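# Move three sand cores from mould onto plywood boards

## Task

Lift out three specific sand cores: the elongated core with a rounded nose, plus the two upright bladed cores standing in the mould half on the robot's right side. Set all three down on the plywood boards next to the mould and open the grippers so none is still held. The two other cores must remain upright in the mould, untouched.

## Robot and tools

ROBOT. Two 6-joint arms, each with a parallel gripper: left_arm sits on the +y side, right_arm on the -y side (these names do not match image sides). Joint order for every arm, in rows and in result lists: waist, shoulder, elbow, wrist pitch, wrist yaw, wrist roll. Stated ranges in rad: waist -2.618..3.054, shoulder 0..3.142, elbow 0..3.142, wrist pitch -1.571..1.571, wrist yaw -1.571..1.571, wrist roll -2.094..2.094; true ends may differ by up to 0.059 rad either way. Fingers point along the gripper's +z axis and close along its y axis; end_effector_position is the point between the pads, roughly 1 cm short of the tips.

FRAMES. Scene frame: origin at table-top height midway between the nominal bases, +x away from the robot over the table, +z up, +y toward left_arm. Calibrated bases in the scene frame: left_arm at (+0.031, +0.345, 0) m, quat_wxyz (1, 0, 0, +0.008); right_arm at (+0.030, -0.335, 0) m, quat_wxyz (1, 0, 0, -0.014); both have +z up. Each arm's printed hand pose is in its own base frame and can be off by a few cm, more when reaching far.

CAMERAS. cam_left_wrist and cam_right_wrist, both 896x504, mounted on the wrists; images come in that order.

THE 14-NUMBER ROW. One flat list covers both arms: left_arm's 6 joint values then its opening, then right_arm's 6 joint values then its opening. Every number lies in [-1, 1]. Joint values are offsets, not poses: they count from the Joint targets shown at the start of the action (or of the move), not from the previous row. Scale: 1.0 equals 2.224 rad for waist, shoulder and elbow, and 8.485 rad for the three wrist joints. So sending the same offset twice moves the joint twice. Opening is absolute: +1 fully open, -1 shut. Writing 0 for a joint holds its target; writing 0 for an opening closes that gripper, so resend the current command to leave it unchanged.

execute_actions(actions, cameras). actions is a list of actions; each action is a table of 1 to 15 rows, one row per 1/30 s step, and a short table repeats its last row until 15 steps pass. An empty list just reports state and images. An action that would take a joint more than 0.059 rad beyond its range end is rejected for both arms; if the first action fails that check, or any action is malformed, nothing runs. cameras: list of names, [] for none, omitted/null/["all"] for all; unknown names void the call.

move(target, speed, blend, opening_speed, blocking, cameras). target is one row or a list of up to 15 rows, all offsets counted from the same starting Joint targets; joints travel together, so grippers trace curves and nothing is avoided automatically. speed: rad/s for the joint with the longest way to go, 0.01 to 12.57, default 0.5, one value or one per target. blend: rad by which corners at intermediate targets may be cut (default 0). opening_speed: how fast openings change, per second on the -1..+1 scale, at least 0.2; use a low value when closing on cores, which can break. blocking=false returns after about 0.5 s while motion continues. Paths take 0.5 to 10 s. The result adds a move: line such as done, off_target (resting more than 0.035 rad from target), moving, held or fault, possibly limits=held; done does not tell you whether something is touched.

wait(seconds 0..10): lets time pass with commands held; a running move continues. stop(): brakes a running move, needing some distance. zoom_image(camera, region): camera is cam_left_wrist or cam_right_wrist, region [x0, y0, x1, y1] in pixels from the top-left, at most 504x504, using that camera's latest image. finished_scene(scene): ends the current scene, identified by its number; irreversible.

MOTION LIMITS. Joint targets may lead measured angles by at most 0.339 rad (first three joints) or 2.2 rad (wrist joints) per step, and targets that would put a gripper over 200 mm from where it is are pulled back, so large offsets need several actions. Very small turns may not start.

RESULTS. Per arm: end_effector_position (m) and end_effector_quat_wxyz in its base frame; Joint positions (rad) and Joint velocities (rad/s), each ending with finger-pad gap (m, 0.094 fully open) and its rate; Joint targets, the base for your next offsets; Tool commands; grip_measured on the opening scale (empty reads up to ~2.7 mm wide; on a firmly held part a little narrower than it); grip_effort_nm, motor effort in N m, negative closing, not a finger force; joint torques (N m, offset and noisy, joints 1-3 wrap at ±28). "within noise" means that arm is still. "joint sent to its limit" means a joint was stopped at its end. "joint command not followed" means the clearance check altered some steps. MOTOR HOT appears at 75 °C; OVER-TEMPERATURE FAULT at 90 °C folds that arm for good.

AVOID. Dropping a core, releasing one that is still moving, fast impacts, forceful pushes, anything leaving the table, and arm-on-arm contact or closing one gripper on the other's fingers. After pressing into something, command targets back past the measured positions. Limit time spent holding loads or stretched out, to keep motors cool. Loose objects may get an occasional small nudge.

Each tool is called in YAML: its name, and indented under it one key for each argument.

## Session

execute_actions:
  actions: []

Scene clock: 0.00 s.
left_arm: end_effector_position=(+0.3631, -0.0246, +0.2028) grip_measured=+1.000 grip_effort_nm=n/a end_effector_quat_wxyz=(+0.569, -0.059, +0.818, -0.064) | right_arm: end_effector_position=(+0.3464, +0.0127, +0.2781) grip_measured=+1.000 grip_effort_nm=n/a end_effector_quat_wxyz=(+0.512, -0.227, +0.829, +0.002)
Joint positions: left_arm=[-0.095 1.034 0.566 0.116 -0.051 -0.203 0.094] | right_arm=[-0.154 1.056 1.018 -0.499 -0.37 -0.476 0.094]
Joint velocities: within noise
Joint torques (N m): no reading
Heat: left arm: 32 °C; right arm: 36 °C.
Joint targets: left_arm=[-0.095 1.027 0.576 0.117 -0.051 -0.202] | right_arm=[-0.154 1.049 1.030 -0.497 -0.374 -0.475]
Tool commands: left_gripper/opening=+1.0 right_gripper/opening=+1.0

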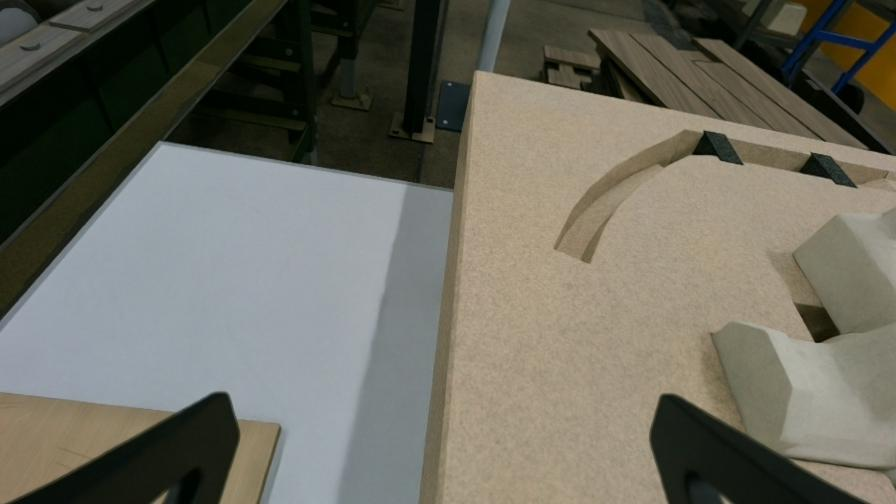

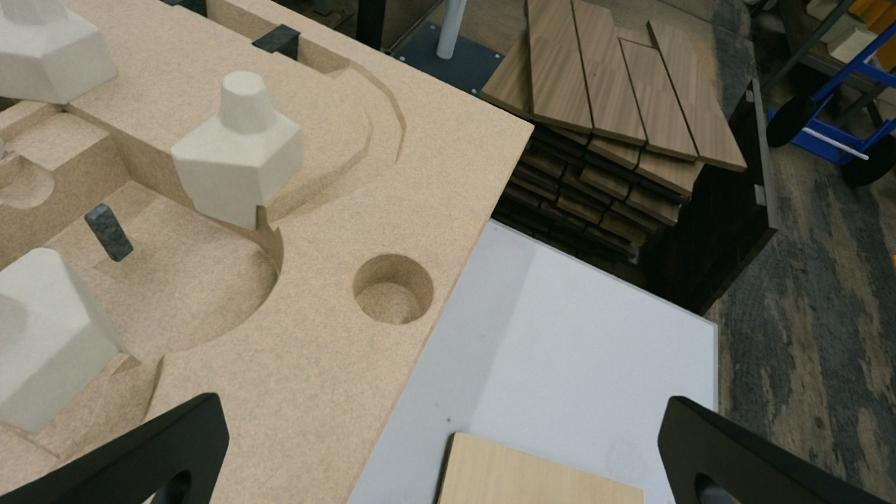

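move:
  target: [-0.0922,0.1902,0.6853,-0.1670,0.0060,0.0238,1,0.2041,0.1803,0.4811,-0.0946,0.0441,0.0560,1]
  speed: 0.8

Scene clock: 26.63 s.
left_arm: end_effector_position=(+0.3298, -0.0969, +0.4242) grip_measured=+1.000 grip_effort_nm=0.027 end_effector_quat_wxyz=(+0.439, +0.126, +0.887, -0.063) | right_arm: end_effector_position=(+0.3305, +0.1024, +0.4227) grip_measured=+1.000 grip_effort_nm=0.027 end_effector_quat_wxyz=(+0.438, -0.136, +0.886, +0.066)
Joint positions: left_arm=[-0.293 1.441 2.082 -1.293 -0.008 -0.007 0.094] | right_arm=[0.294 1.444 2.076 -1.286 -0.006 -0.008 0.094]
Joint velocities: within noise
Joint torques (N m): left_arm=[-0.54 -2.97 5.33 1.86 0.11 0.01] | right_arm=[0.57 -3.04 6.26 1.24 0.03 0.07]
Heat: left arm: 37 °C; right arm: 40 °C.
Joint targets: left_arm=[-0.300 1.449 2.101 -1.300 0.000 -0.001] | right_arm=[0.301 1.450 2.100 -1.299 0.000 0.000]
move: done

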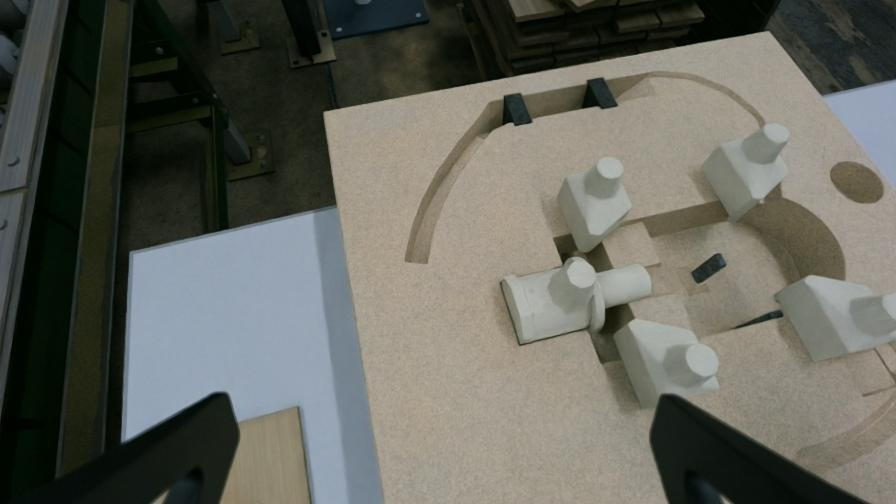

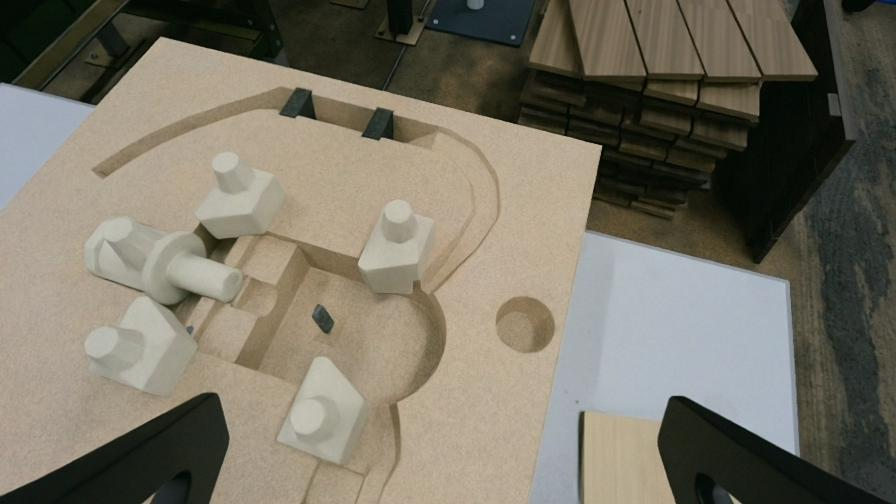

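move:
  target: [-0.0868,0.125,-0.0076,-0.0185,0,0,1,0.0926,0.2014,0.0935,-0.0249,0,0,1]
  speed: 0.6

zoom_image:
  camera: "cam_right_wrist"
  region: [0, 0, 504, 504]

zoom_image:
  camera: "cam_left_wrist"
  region: [392, 0, 896, 504]

Scene clock: 58.73 s.
left_arm: end_effector_position=(+0.3394, -0.1787, +0.3016) grip_measured=+1.000 grip_effort_nm=0.037 end_effector_quat_wxyz=(+0.231, +0.232, +0.943, -0.056) | right_arm: end_effector_position=(+0.3665, +0.2048, +0.2925) grip_measured=+1.000 grip_effort_nm=0.027 end_effector_quat_wxyz=(+0.219, -0.247, +0.942, +0.058)
Joint positions: left_arm=[-0.489 1.725 2.084 -1.45 -0.005 -0.006 0.094] | right_arm=[0.506 1.9 2.282 -1.496 -0.003 -0.006 0.094]
Joint velocities: within noise
Joint torques (N m): left_arm=[-0.2 -6.19 4.22 1.25 0.07 0] | right_arm=[0.16 -7.83 6.84 0.65 0.02 0.04]
Heat: left arm: 37 °C; right arm: 39 °C.
Joint targets: left_arm=[-0.493 1.728 2.083 -1.457 0.000 -0.001] | right_arm=[0.506 1.898 2.308 -1.511 0.000 0.001]
move: done

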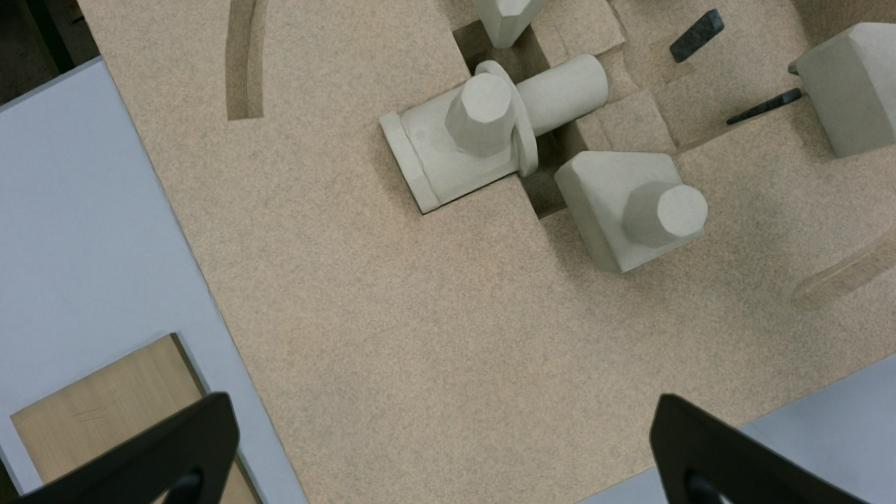

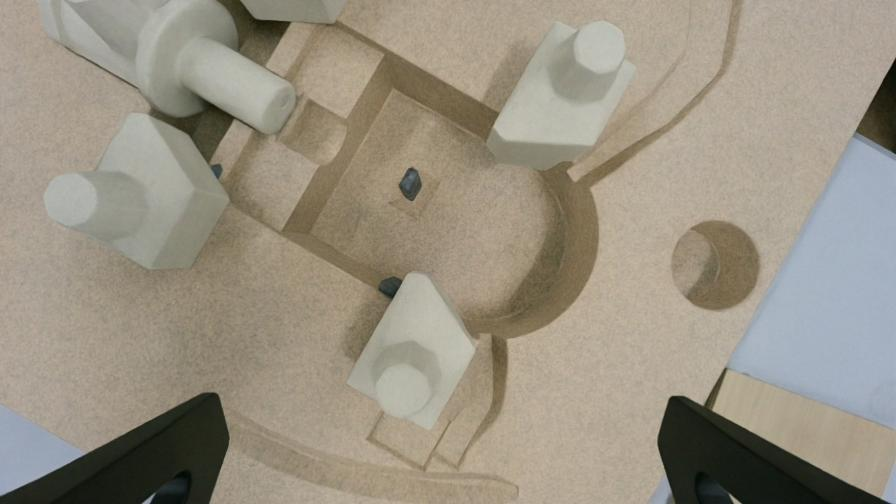

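Scaled by 1.000.

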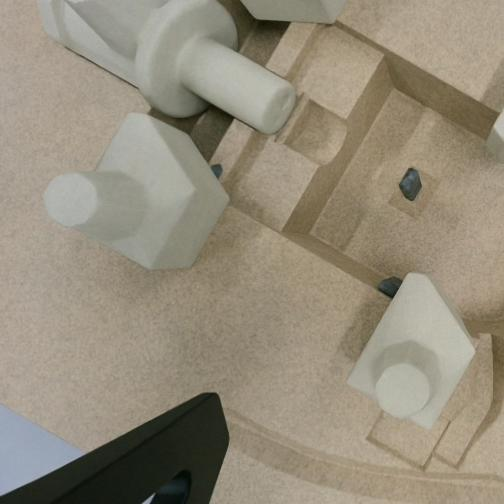

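Scaled by 1.000.

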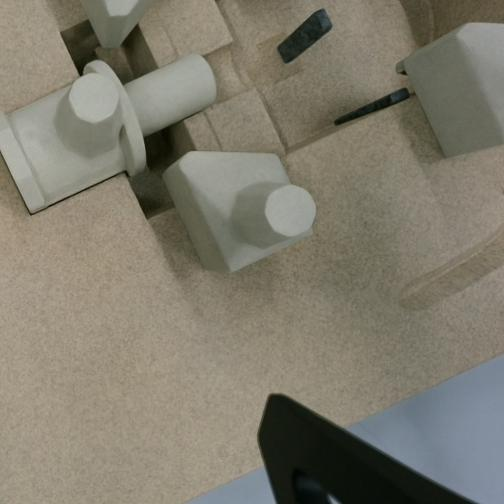

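move:
  target: [0,0,0,0,0,0,1,0.0209,-0.0796,-0.2421,0.0309,0,0,1]
  speed: 0.6

zoom_image:
  camera: "cam_right_wrist"
  region: [200, 0, 704, 504]

Scene clock: 94.93 s.
left_arm: end_effector_position=(+0.3392, -0.1786, +0.3015) grip_measured=+1.000 grip_effort_nm=0.027 end_effector_quat_wxyz=(+0.231, +0.232, +0.943, -0.056) | right_arm: end_effector_position=(+0.3332, +0.2047, +0.2073) grip_measured=+1.000 grip_effort_nm=0.027 end_effector_quat_wxyz=(+0.154, -0.270, +0.949, +0.045)
Joint positions: left_arm=[-0.489 1.725 2.084 -1.45 -0.005 -0.006 0.094] | right_arm=[0.547 1.756 1.776 -1.268 -0.003 -0.006 0.094]
Joint velocities: within noise
Joint torques (N m): left_arm=[-0.24 -6.23 4.27 1.28 0.07 0] | right_arm=[0.5 -10.04 4.93 0.8 0.02 0.04]
Heat: left arm: 35 °C; right arm: 38 °C.
Joint targets: left_arm=[-0.493 1.728 2.083 -1.457 0.000 -0.001] | right_arm=[0.553 1.721 1.769 -1.249 0.000 0.001]
move: done

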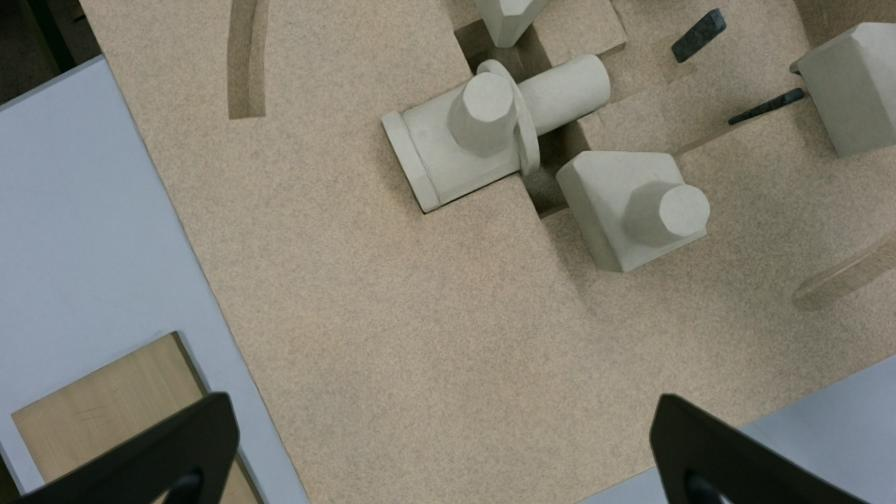

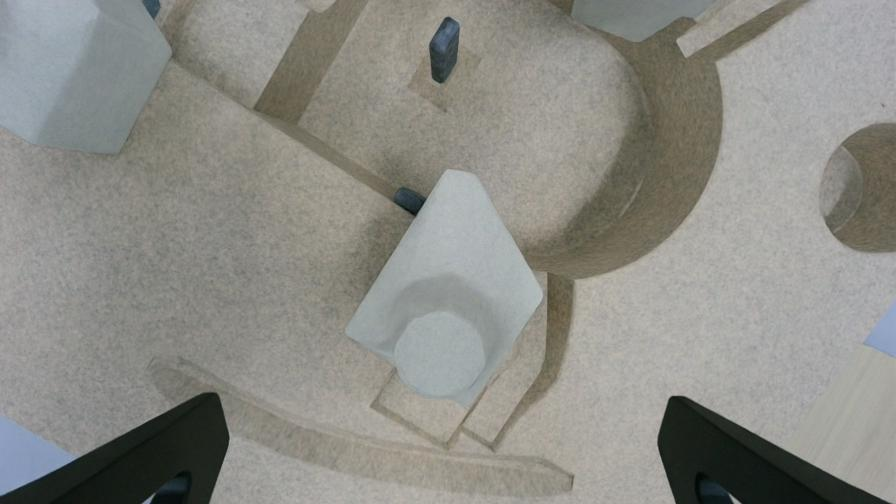

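Scaled by 1.000.

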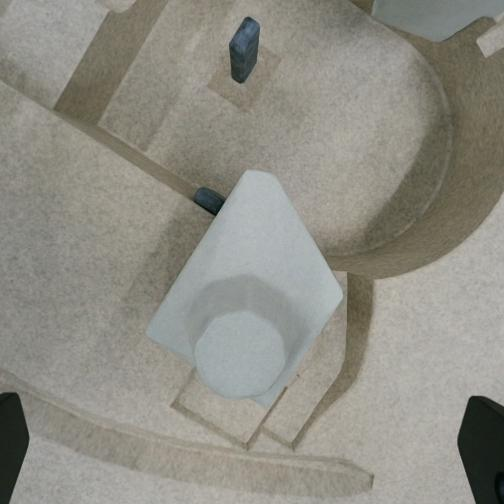

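move:
  target: [0,0,0,0,0,0,1,0,-0.0126,-0.1196,0.0282,0,0,1]
  speed: 0.3
  cameras: ["cam_right_wrist"]

Scene clock: 104.80 s.
left_arm: end_effector_position=(+0.3392, -0.1786, +0.3015) grip_measured=+1.000 grip_effort_nm=0.032 end_effector_quat_wxyz=(+0.231, +0.232, +0.943, -0.056) | right_arm: end_effector_position=(+0.3343, +0.2054, +0.1486) grip_measured=+1.000 grip_effort_nm=0.027 end_effector_quat_wxyz=(+0.154, -0.270, +0.950, +0.044)
Joint positions: left_arm=[-0.489 1.725 2.084 -1.45 -0.005 -0.006 0.094] | right_arm=[0.547 1.73 1.51 -1.03 -0.003 -0.006 0.094]
Joint velocities: within noise
Joint torques (N m): left_arm=[-0.24 -6.3 4.19 1.28 0.08 0.01] | right_arm=[0.51 -10.24 5.15 0.78 0.02 0.05]
Heat: left arm: 34 °C; right arm: 39 °C.
Joint targets: left_arm=[-0.493 1.728 2.083 -1.457 0.000 -0.001] | right_arm=[0.553 1.693 1.503 -1.009 0.000 0.001]
move: off_target (right_arm); right_arm: the shoulder is farthest, 0.037 rad from its target
Images, in order (width x height): cam_right_wrist 896x504.

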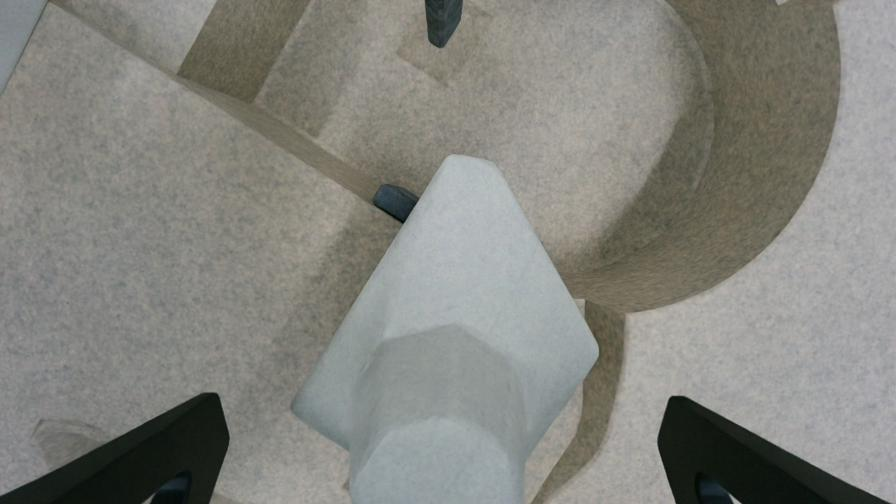

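move:
  target: [0,0,0,0,0,0,1,0,0,0,0,0,0,-0.55]
  opening_speed: 0.5
  cameras: ["cam_right_wrist"]

Scene clock: 110.50 s.
left_arm: end_effector_position=(+0.3392, -0.1786, +0.3015) grip_measured=+1.000 grip_effort_nm=0.027 end_effector_quat_wxyz=(+0.231, +0.232, +0.943, -0.056) | right_arm: end_effector_position=(+0.3339, +0.2064, +0.1498) grip_measured=-0.268 grip_effort_nm=-1.004 end_effector_quat_wxyz=(+0.155, -0.271, +0.949, +0.046)
Joint positions: left_arm=[-0.489 1.725 2.084 -1.45 -0.005 -0.006 0.094] | right_arm=[0.549 1.727 1.51 -1.028 -0.005 -0.006 0.034]
Joint velocities: within noise
Joint torques (N m): left_arm=[-0.28 -6.26 4.21 1.28 0.09 0] | right_arm=[0.36 -9.95 5.18 0.8 0.04 0.04]
Heat: left arm: 34 °C; right arm: 41 °C.
Joint targets: left_arm=[-0.493 1.728 2.083 -1.457 0.000 -0.001] | right_arm=[0.553 1.693 1.503 -1.009 0.000 0.001]
move: done
Images, in order (width x height): cam_right_wrist 896x504.

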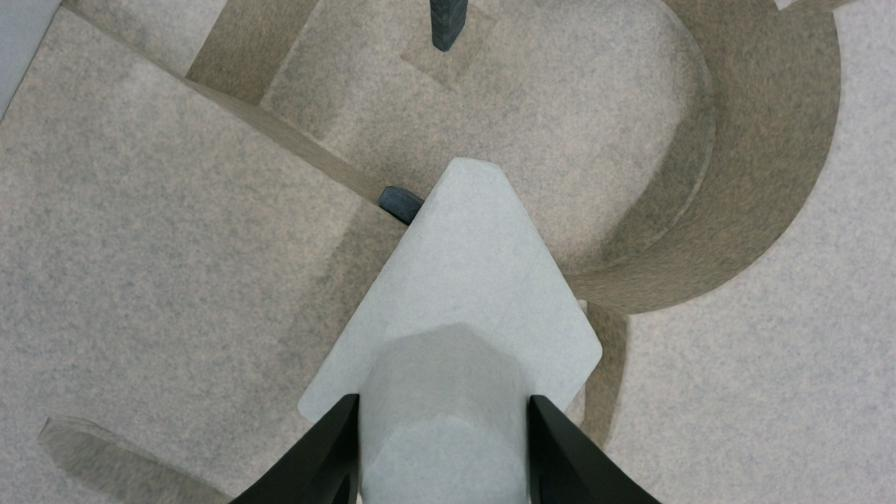

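move:
  target:
    - [0,0,0,0,0,0,1,0,0.0051,0.0561,-0.0135,0,0,-0.55]
    - [0,0,0,0,0,0,1,0,0.0177,0.1255,-0.0284,0,0,-0.55]
    - [0,0,0,0,0,0,1,0,0.0387,0.2080,-0.0445,0,0,-0.55]
    - [0,0,0,0,0,0,1,0,0.0592,0.2744,-0.0565,0,0,-0.55]
  speed: 0.2
  blend: 0.03

Scene clock: 121.67 s.
left_arm: end_effector_position=(+0.3392, -0.1786, +0.3015) grip_measured=+1.000 grip_effort_nm=0.032 end_effector_quat_wxyz=(+0.231, +0.232, +0.943, -0.056) | right_arm: end_effector_position=(+0.3280, +0.2028, +0.2560) grip_measured=-0.273 grip_effort_nm=-1.004 end_effector_quat_wxyz=(+0.150, -0.271, +0.950, +0.044)
Joint positions: left_arm=[-0.489 1.725 2.084 -1.45 -0.005 -0.006 0.094] | right_arm=[0.549 1.824 2.07 -1.503 -0.005 -0.006 0.034]
Joint velocities: within noise
Joint torques (N m): left_arm=[-0.25 -6.16 4.18 1.26 0.06 -0.01] | right_arm=[0.34 -7.21 8.47 0.74 0.04 0.03]
Heat: left arm: 34 °C; right arm: 39 °C.
Joint targets: left_arm=[-0.493 1.728 2.083 -1.457 0.000 -0.001] | right_arm=[0.553 1.825 2.114 -1.489 0.000 0.001]
move: off_target (right_arm); right_arm: the elbow is farthest, 0.043 rad from its target

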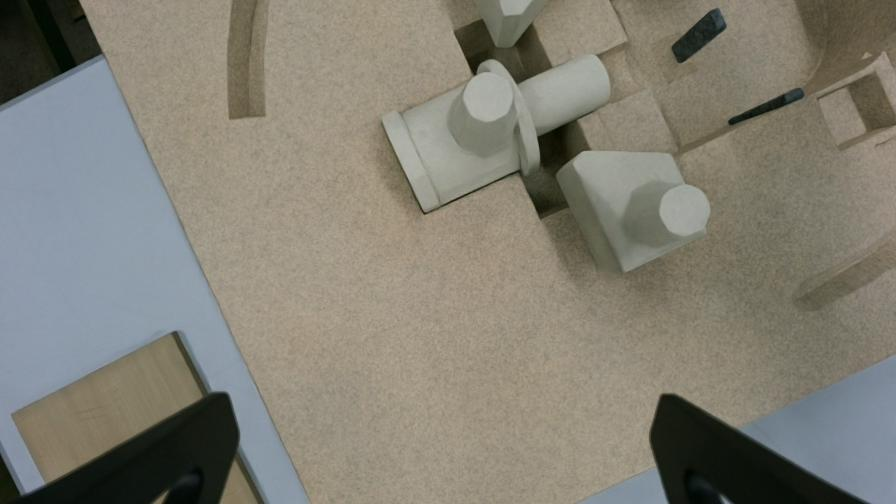

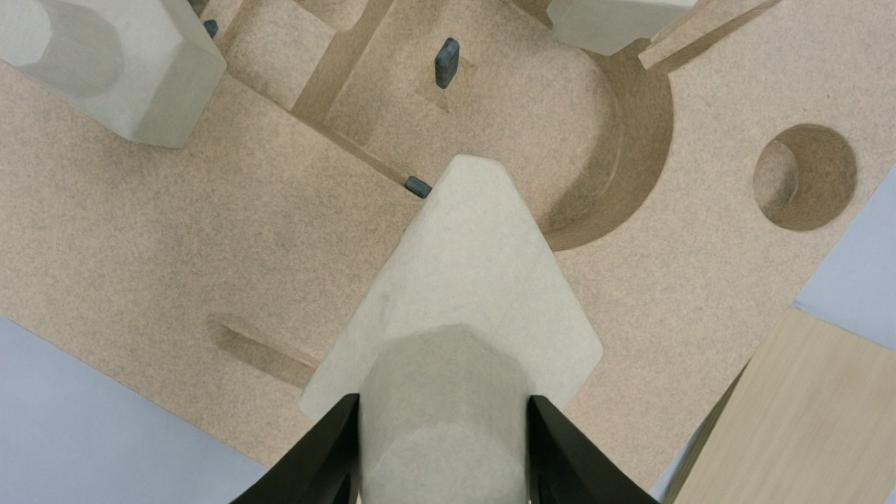

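move:
  target: [-0.2091,-0.4951,-0.6704,0.1639,0,0,1,0,0,0,0,0,0,-0.55]
  speed: 0.8
  cameras: ["cam_left_wrist"]

zoom_image:
  camera: "cam_left_wrist"
  region: [300, 100, 600, 400]

Scene clock: 133.93 s.
left_arm: end_effector_position=(+0.1766, -0.2446, +0.2942) grip_measured=+1.000 grip_effort_nm=0.027 end_effector_quat_wxyz=(+0.586, +0.341, +0.670, -0.303) | right_arm: end_effector_position=(+0.3277, +0.2026, +0.2559) grip_measured=-0.273 grip_effort_nm=-1.004 end_effector_quat_wxyz=(+0.150, -0.271, +0.950, +0.044)
Joint positions: left_arm=[-0.951 0.639 0.6 -0.091 -0.003 -0.006 0.094] | right_arm=[0.549 1.824 2.07 -1.505 -0.005 -0.006 0.034]
Joint velocities: within noise
Joint torques (N m): left_arm=[-0.59 -0.69 5.27 2.52 0.06 0] | right_arm=[0.35 -7.19 8.46 0.75 0.04 0.04]
Heat: left arm: 34 °C; right arm: 38 °C.
Joint targets: left_arm=[-0.958 0.626 0.592 -0.066 0.000 0.000] | right_arm=[0.553 1.825 2.114 -1.489 0.000 0.001]
move: off_target (right_arm); right_arm: the elbow is farthest, 0.044 rad from its target
Images, in order (width x height): cam_left_wrist 896x504.

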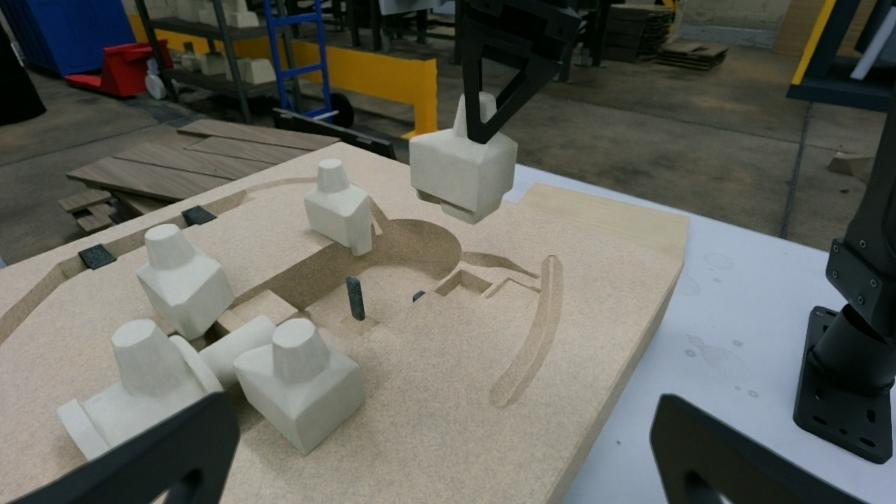

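Scaled by 1.680.

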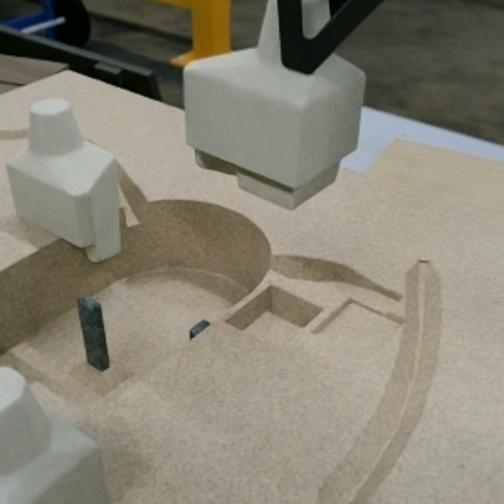

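move:
  target: [0,0,0,0,0,0,1,0,0,0,0,-0.0825,0,-0.55]
  speed: 0.5
  cameras: ["cam_left_wrist"]

zoom_image:
  camera: "cam_left_wrist"
  region: [300, 50, 600, 350]

Scene clock: 153.23 s.
left_arm: end_effector_position=(+0.1766, -0.2446, +0.2944) grip_measured=+1.000 grip_effort_nm=0.032 end_effector_quat_wxyz=(+0.586, +0.341, +0.669, -0.303) | right_arm: end_effector_position=(+0.2630, +0.2873, +0.2898) grip_measured=-0.273 grip_effort_nm=-1.004 end_effector_quat_wxyz=(+0.058, -0.303, +0.888, +0.341)
Joint positions: left_arm=[-0.951 0.639 0.6 -0.09 -0.003 -0.006 0.094] | right_arm=[0.549 1.824 2.07 -1.505 -0.643 -0.003 0.034]
Joint velocities: within noise
Joint torques (N m): left_arm=[-0.54 -0.65 5.24 2.49 0.05 0.03] | right_arm=[0.36 -7.17 8.43 0.72 -0.79 0]
Heat: left arm: 39 °C; right arm: 37 °C.
Joint targets: left_arm=[-0.958 0.626 0.592 -0.066 0.000 0.000] | right_arm=[0.553 1.825 2.114 -1.489 -0.700 0.001]
move: off_target (right_arm); right_arm: the wrist yaw is farthest, 0.057 rad from its target
Images, in order (width x height): cam_left_wrist 896x504.

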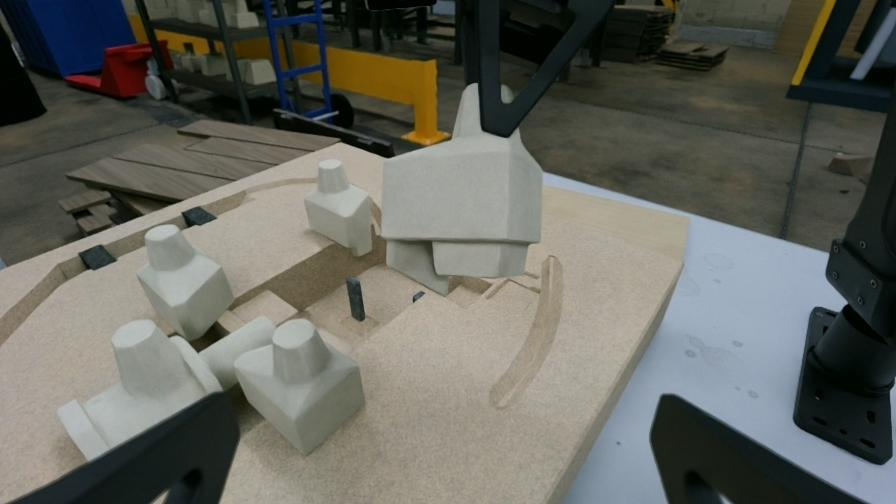

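Scaled by 1.680.

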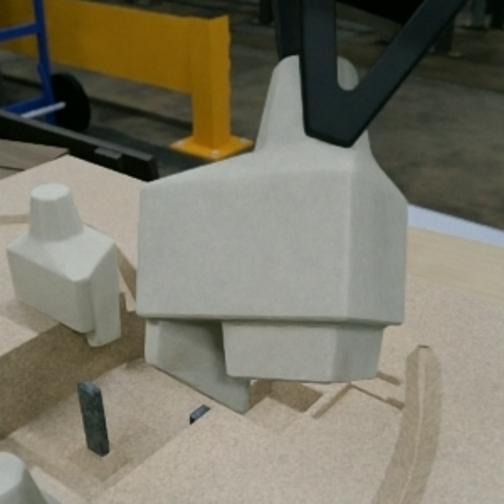

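move:
  target:
    - [0,0,0,0,0,0,1,0,0,0,0,0.0825,0,-0.55]
    - [0,0,0,0,0,0,1,0,-0.0205,-0.0664,0.0120,0.0825,0,-0.55]
    - [0,0,0,0,0,0,1,0,-0.0415,-0.1489,0.0281,0.0825,0,-0.55]
    - [0,0,0,0,0,0,1,0,-0.0541,-0.2183,0.043,0.0825,0,-0.55]
  speed: [0.6,0.25,0.25,0.25]

zoom_image:
  camera: "cam_left_wrist"
  region: [300, 100, 600, 400]

Scene clock: 253.53 s.
left_arm: end_effector_position=(+0.1766, -0.2446, +0.2946) grip_measured=+1.000 grip_effort_nm=0.032 end_effector_quat_wxyz=(+0.587, +0.341, +0.669, -0.303) | right_arm: end_effector_position=(+0.3256, +0.2016, +0.1823) grip_measured=-0.273 grip_effort_nm=-1.009 end_effector_quat_wxyz=(+0.144, -0.270, +0.951, +0.043)
Joint positions: left_arm=[-0.951 0.639 0.6 -0.09 -0.003 -0.006 0.094] | right_arm=[0.55 1.723 1.642 -1.187 -0.005 -0.002 0.034]
Joint velocities: within noise
Joint torques (N m): left_arm=[-0.49 -0.81 5.2 2.48 0.06 0] | right_arm=[0.29 -8.53 4.56 1.16 0.04 -0.01]
Heat: left arm: 47 °C; right arm: 38 °C.
Joint targets: left_arm=[-0.958 0.626 0.592 -0.066 0.000 0.000] | right_arm=[0.553 1.705 1.628 -1.124 0.000 0.001]
move: off_target (right_arm); right_arm: the wrist pitch is farthest, 0.063 rad from its target

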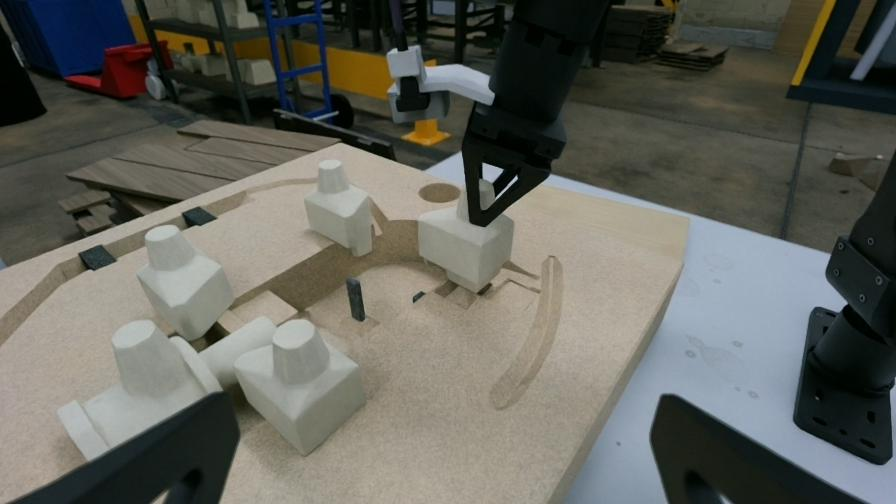

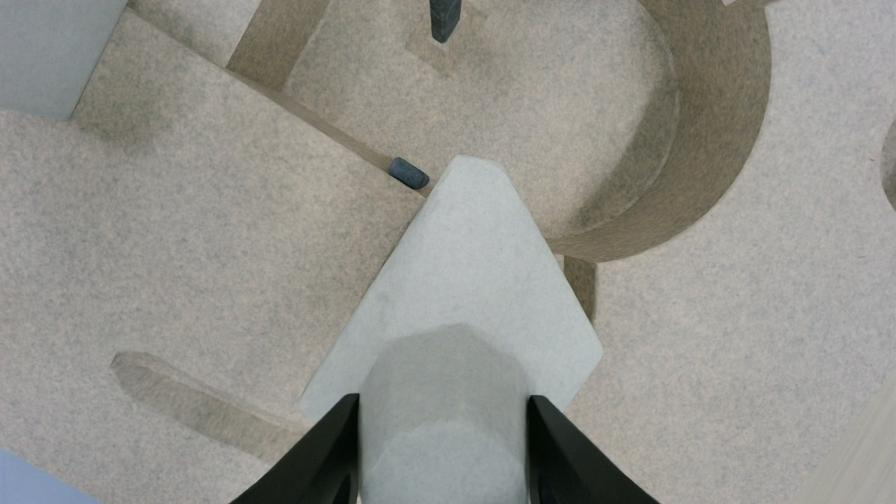

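Scaled by 1.680.

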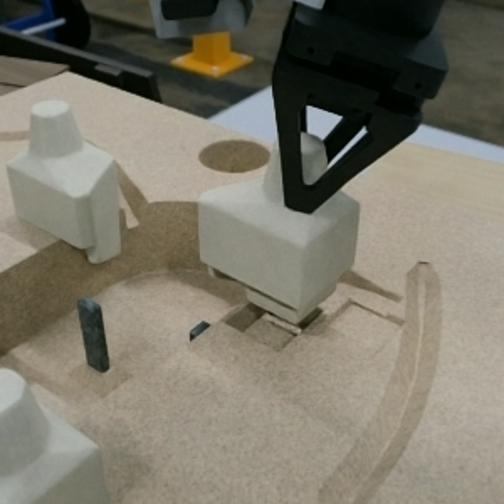

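move:
  target: [0,0,0,0,0,0,1,0,0.0058,0,0.0035,0,0,-0.55]
  speed: 0.3
  cameras: ["cam_right_wrist"]

Scene clock: 262.43 s.
left_arm: end_effector_position=(+0.1766, -0.2446, +0.2946) grip_measured=+1.000 grip_effort_nm=0.022 end_effector_quat_wxyz=(+0.587, +0.341, +0.669, -0.303) | right_arm: end_effector_position=(+0.3270, +0.2025, +0.1829) grip_measured=-0.273 grip_effort_nm=-1.004 end_effector_quat_wxyz=(+0.148, -0.270, +0.951, +0.044)
Joint positions: left_arm=[-0.951 0.639 0.6 -0.09 -0.003 -0.006 0.094] | right_arm=[0.55 1.723 1.642 -1.18 -0.005 -0.002 0.034]
Joint velocities: within noise
Joint torques (N m): left_arm=[-0.46 -0.72 5.23 2.49 0.07 0] | right_arm=[0.29 -7.45 4.52 1.41 0.04 -0.01]
Heat: left arm: 48 °C; right arm: 39 °C.
Joint targets: left_arm=[-0.958 0.626 0.592 -0.066 0.000 0.000] | right_arm=[0.553 1.717 1.628 -1.094 0.000 0.001]
move: off_target (right_arm); right_arm: the wrist pitch is farthest, 0.086 rad from its target
Images, in order (width x height): cam_right_wrist 896x504.

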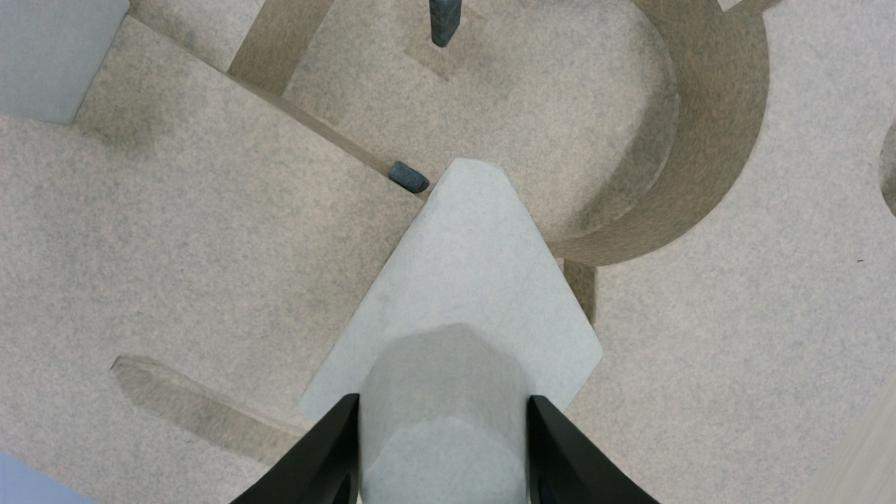

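move:
  target: [0,0,0,0,0,0,1,0,0.0069,0.0693,-0.0184,0,0,-0.55]
  speed: 0.3
  cameras: ["cam_left_wrist"]

zoom_image:
  camera: "cam_left_wrist"
  region: [350, 100, 650, 400]

Scene clock: 315.20 s.
left_arm: end_effector_position=(+0.1766, -0.2446, +0.2946) grip_measured=+1.000 grip_effort_nm=0.027 end_effector_quat_wxyz=(+0.587, +0.341, +0.669, -0.303) | right_arm: end_effector_position=(+0.3262, +0.2017, +0.2041) grip_measured=-0.273 grip_effort_nm=-1.009 end_effector_quat_wxyz=(+0.149, -0.269, +0.950, +0.044)
Joint positions: left_arm=[-0.951 0.639 0.6 -0.09 -0.003 -0.006 0.094] | right_arm=[0.55 1.733 1.74 -1.265 -0.004 -0.002 0.034]
Joint velocities: within noise
Joint torques (N m): left_arm=[-0.59 -0.8 5.15 2.49 0.06 -0.01] | right_arm=[0.29 -7.12 8.84 0.72 0.03 0]
Heat: left arm: 50 °C; right arm: 39 °C.
Joint targets: left_arm=[-0.958 0.626 0.592 -0.066 0.000 0.000] | right_arm=[0.553 1.733 1.782 -1.250 0.000 0.001]
move: off_target (right_arm); right_arm: the elbow is farthest, 0.042 rad from its target
Images, in order (width x height): cam_left_wrist 896x504.

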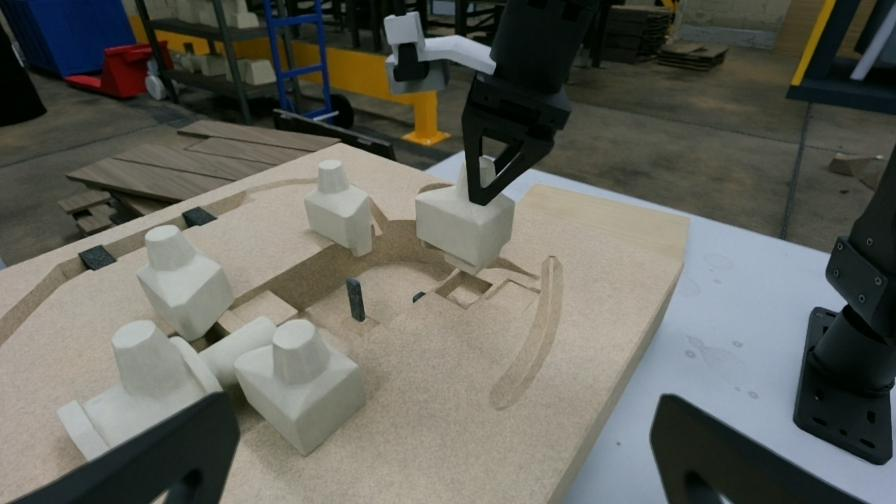

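Scaled by 1.680.

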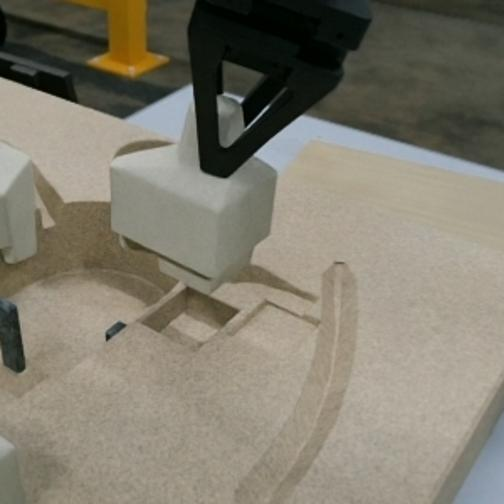

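move:
  target: [0,0,0,0,0,0,1,0,0.0105,0,0.0042,0,0,-0.55]
  speed: 0.3
  cameras: ["cam_right_wrist"]

Scene clock: 319.37 s.
left_arm: end_effector_position=(+0.1766, -0.2446, +0.2946) grip_measured=+1.000 grip_effort_nm=0.022 end_effector_quat_wxyz=(+0.587, +0.341, +0.669, -0.303) | right_arm: end_effector_position=(+0.3288, +0.2033, +0.1951) grip_measured=-0.273 grip_effort_nm=-1.004 end_effector_quat_wxyz=(+0.139, -0.270, +0.952, +0.041)
Joint positions: left_arm=[-0.951 0.639 0.6 -0.09 -0.003 -0.006 0.094] | right_arm=[0.55 1.759 1.74 -1.261 -0.004 -0.002 0.034]
Joint velocities: within noise
Joint torques (N m): left_arm=[-0.51 -0.72 5.22 2.48 0.05 0.01] | right_arm=[0.29 -7.46 8.84 1.01 0.02 -0.01]
Heat: left arm: 50 °C; right arm: 39 °C.
Joint targets: left_arm=[-0.958 0.626 0.592 -0.066 0.000 0.000] | right_arm=[0.553 1.756 1.782 -1.215 0.000 0.001]
move: off_target (right_arm); right_arm: the wrist pitch is farthest, 0.047 rad from its target
Images, in order (width x height): cam_right_wrist 896x504.

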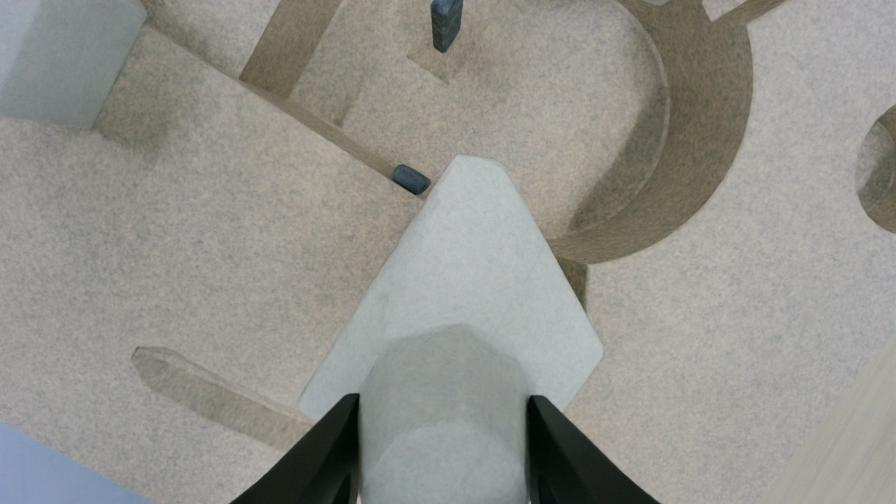

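move:
  target: [0,0,0,0,0,0,1,0,0,0.003,0.0045,0,0,-0.55]
  speed: 0.3
  cameras: ["cam_right_wrist"]

Scene clock: 321.77 s.
left_arm: end_effector_position=(+0.1766, -0.2446, +0.2946) grip_measured=+1.000 grip_effort_nm=0.032 end_effector_quat_wxyz=(+0.587, +0.341, +0.669, -0.303) | right_arm: end_effector_position=(+0.3358, +0.2076, +0.1977) grip_measured=-0.273 grip_effort_nm=-1.004 end_effector_quat_wxyz=(+0.155, -0.269, +0.949, +0.046)
Joint positions: left_arm=[-0.951 0.639 0.6 -0.09 -0.003 -0.006 0.094] | right_arm=[0.55 1.759 1.74 -1.226 -0.004 -0.002 0.034]
Joint velocities: within noise
Joint torques (N m): left_arm=[-0.59 -0.73 5.18 2.48 0.08 0.01] | right_arm=[0.29 -7.51 9.44 1.11 0.03 0]
Heat: left arm: 50 °C; right arm: 39 °C.
Joint targets: left_arm=[-0.958 0.626 0.592 -0.066 0.000 0.000] | right_arm=[0.553 1.756 1.789 -1.176 0.000 0.001]
move: off_target (right_arm); right_arm: the elbow is farthest, 0.049 rad from its target
Images, in order (width x height): cam_right_wrist 896x504.

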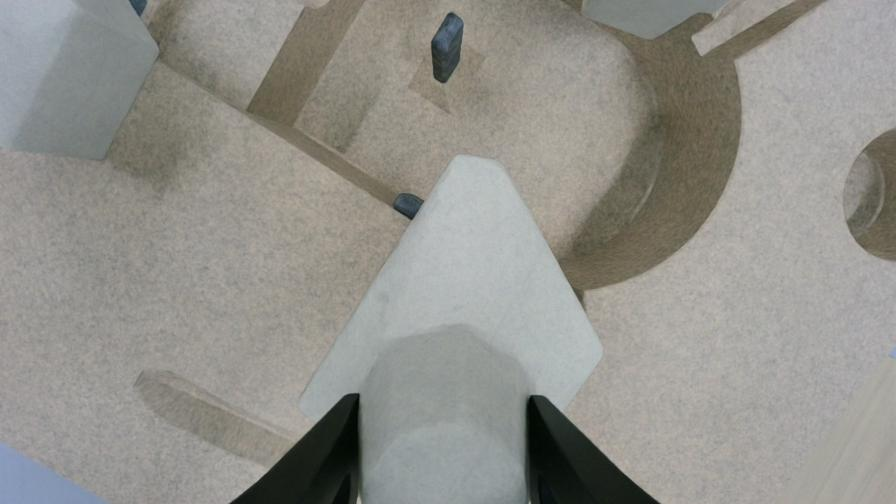

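move:
  target: [0,0,0,0,0,0,1,0,-0.0171,-0.0733,0.0091,0,0,-0.55]
  speed: 0.15
  cameras: ["cam_left_wrist"]

zoom_image:
  camera: "cam_left_wrist"
  region: [350, 150, 600, 350]

Scene clock: 327.43 s.
left_arm: end_effector_position=(+0.1766, -0.2446, +0.2946) grip_measured=+1.000 grip_effort_nm=0.032 end_effector_quat_wxyz=(+0.587, +0.341, +0.669, -0.303) | right_arm: end_effector_position=(+0.3326, +0.2056, +0.1659) grip_measured=-0.273 grip_effort_nm=-1.009 end_effector_quat_wxyz=(+0.138, -0.270, +0.952, +0.041)
Joint positions: left_arm=[-0.951 0.639 0.6 -0.09 -0.003 -0.006 0.094] | right_arm=[0.55 1.759 1.623 -1.145 -0.003 -0.002 0.034]
Joint velocities: within noise
Joint torques (N m): left_arm=[-0.53 -0.77 5.23 2.49 0.06 0.01] | right_arm=[0.32 -10.71 5.82 1.01 0.02 -0.01]
Heat: left arm: 51 °C; right arm: 40 °C.
Joint targets: left_arm=[-0.958 0.626 0.592 -0.066 0.000 0.000] | right_arm=[0.553 1.718 1.626 -1.099 0.000 0.001]
move: off_target (right_arm); right_arm: the wrist pitch is farthest, 0.047 rad from its target
Images, in order (width x height): cam_left_wrist 896x504.

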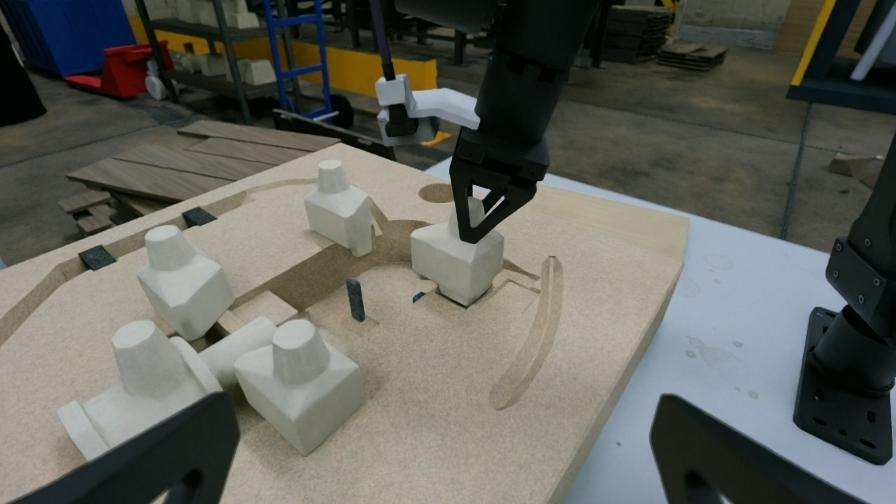

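Scaled by 2.016.

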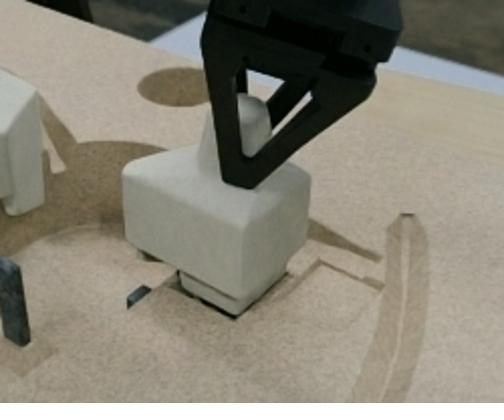

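move:
  target: [0,0,0,0,0,0,1,0,-0.0126,-0.0387,0.0101,0,0,-0.55]
  speed: 0.1
  cameras: ["cam_left_wrist"]

zoom_image:
  camera: "cam_left_wrist"
  region: [350, 150, 600, 350]

Scene clock: 334.13 s.
left_arm: end_effector_position=(+0.1766, -0.2446, +0.2946) grip_measured=+1.000 grip_effort_nm=0.027 end_effector_quat_wxyz=(+0.587, +0.341, +0.669, -0.303) | right_arm: end_effector_position=(+0.3335, +0.2061, +0.1512) grip_measured=-0.273 grip_effort_nm=-1.004 end_effector_quat_wxyz=(+0.147, -0.270, +0.951, +0.043)
Joint positions: left_arm=[-0.951 0.639 0.6 -0.09 -0.003 -0.006 0.094] | right_arm=[0.55 1.742 1.539 -1.06 -0.003 -0.002 0.034]
Joint velocities: within noise
Joint torques (N m): left_arm=[-0.58 -0.75 5.22 2.5 0.05 0] | right_arm=[0.31 -11.56 5.71 1.03 0.02 -0.01]
Heat: left arm: 51 °C; right arm: 43 °C.
Joint targets: left_arm=[-0.958 0.626 0.592 -0.066 0.000 0.000] | right_arm=[0.553 1.690 1.540 -1.013 0.000 0.001]
move: off_target (right_arm); right_arm: the shoulder is farthest, 0.052 rad from its target
Images, in order (width x height): cam_left_wrist 896x504.

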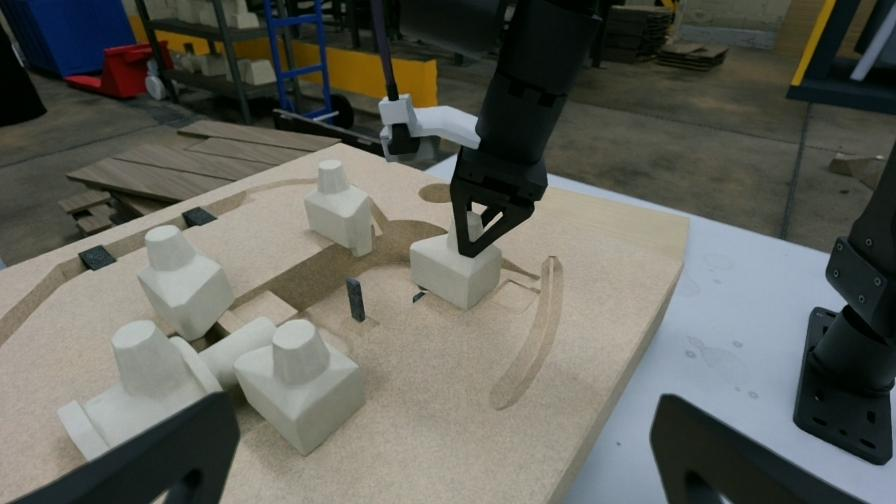

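Scaled by 2.016.

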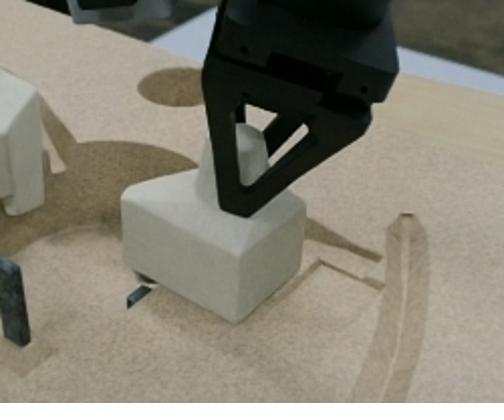

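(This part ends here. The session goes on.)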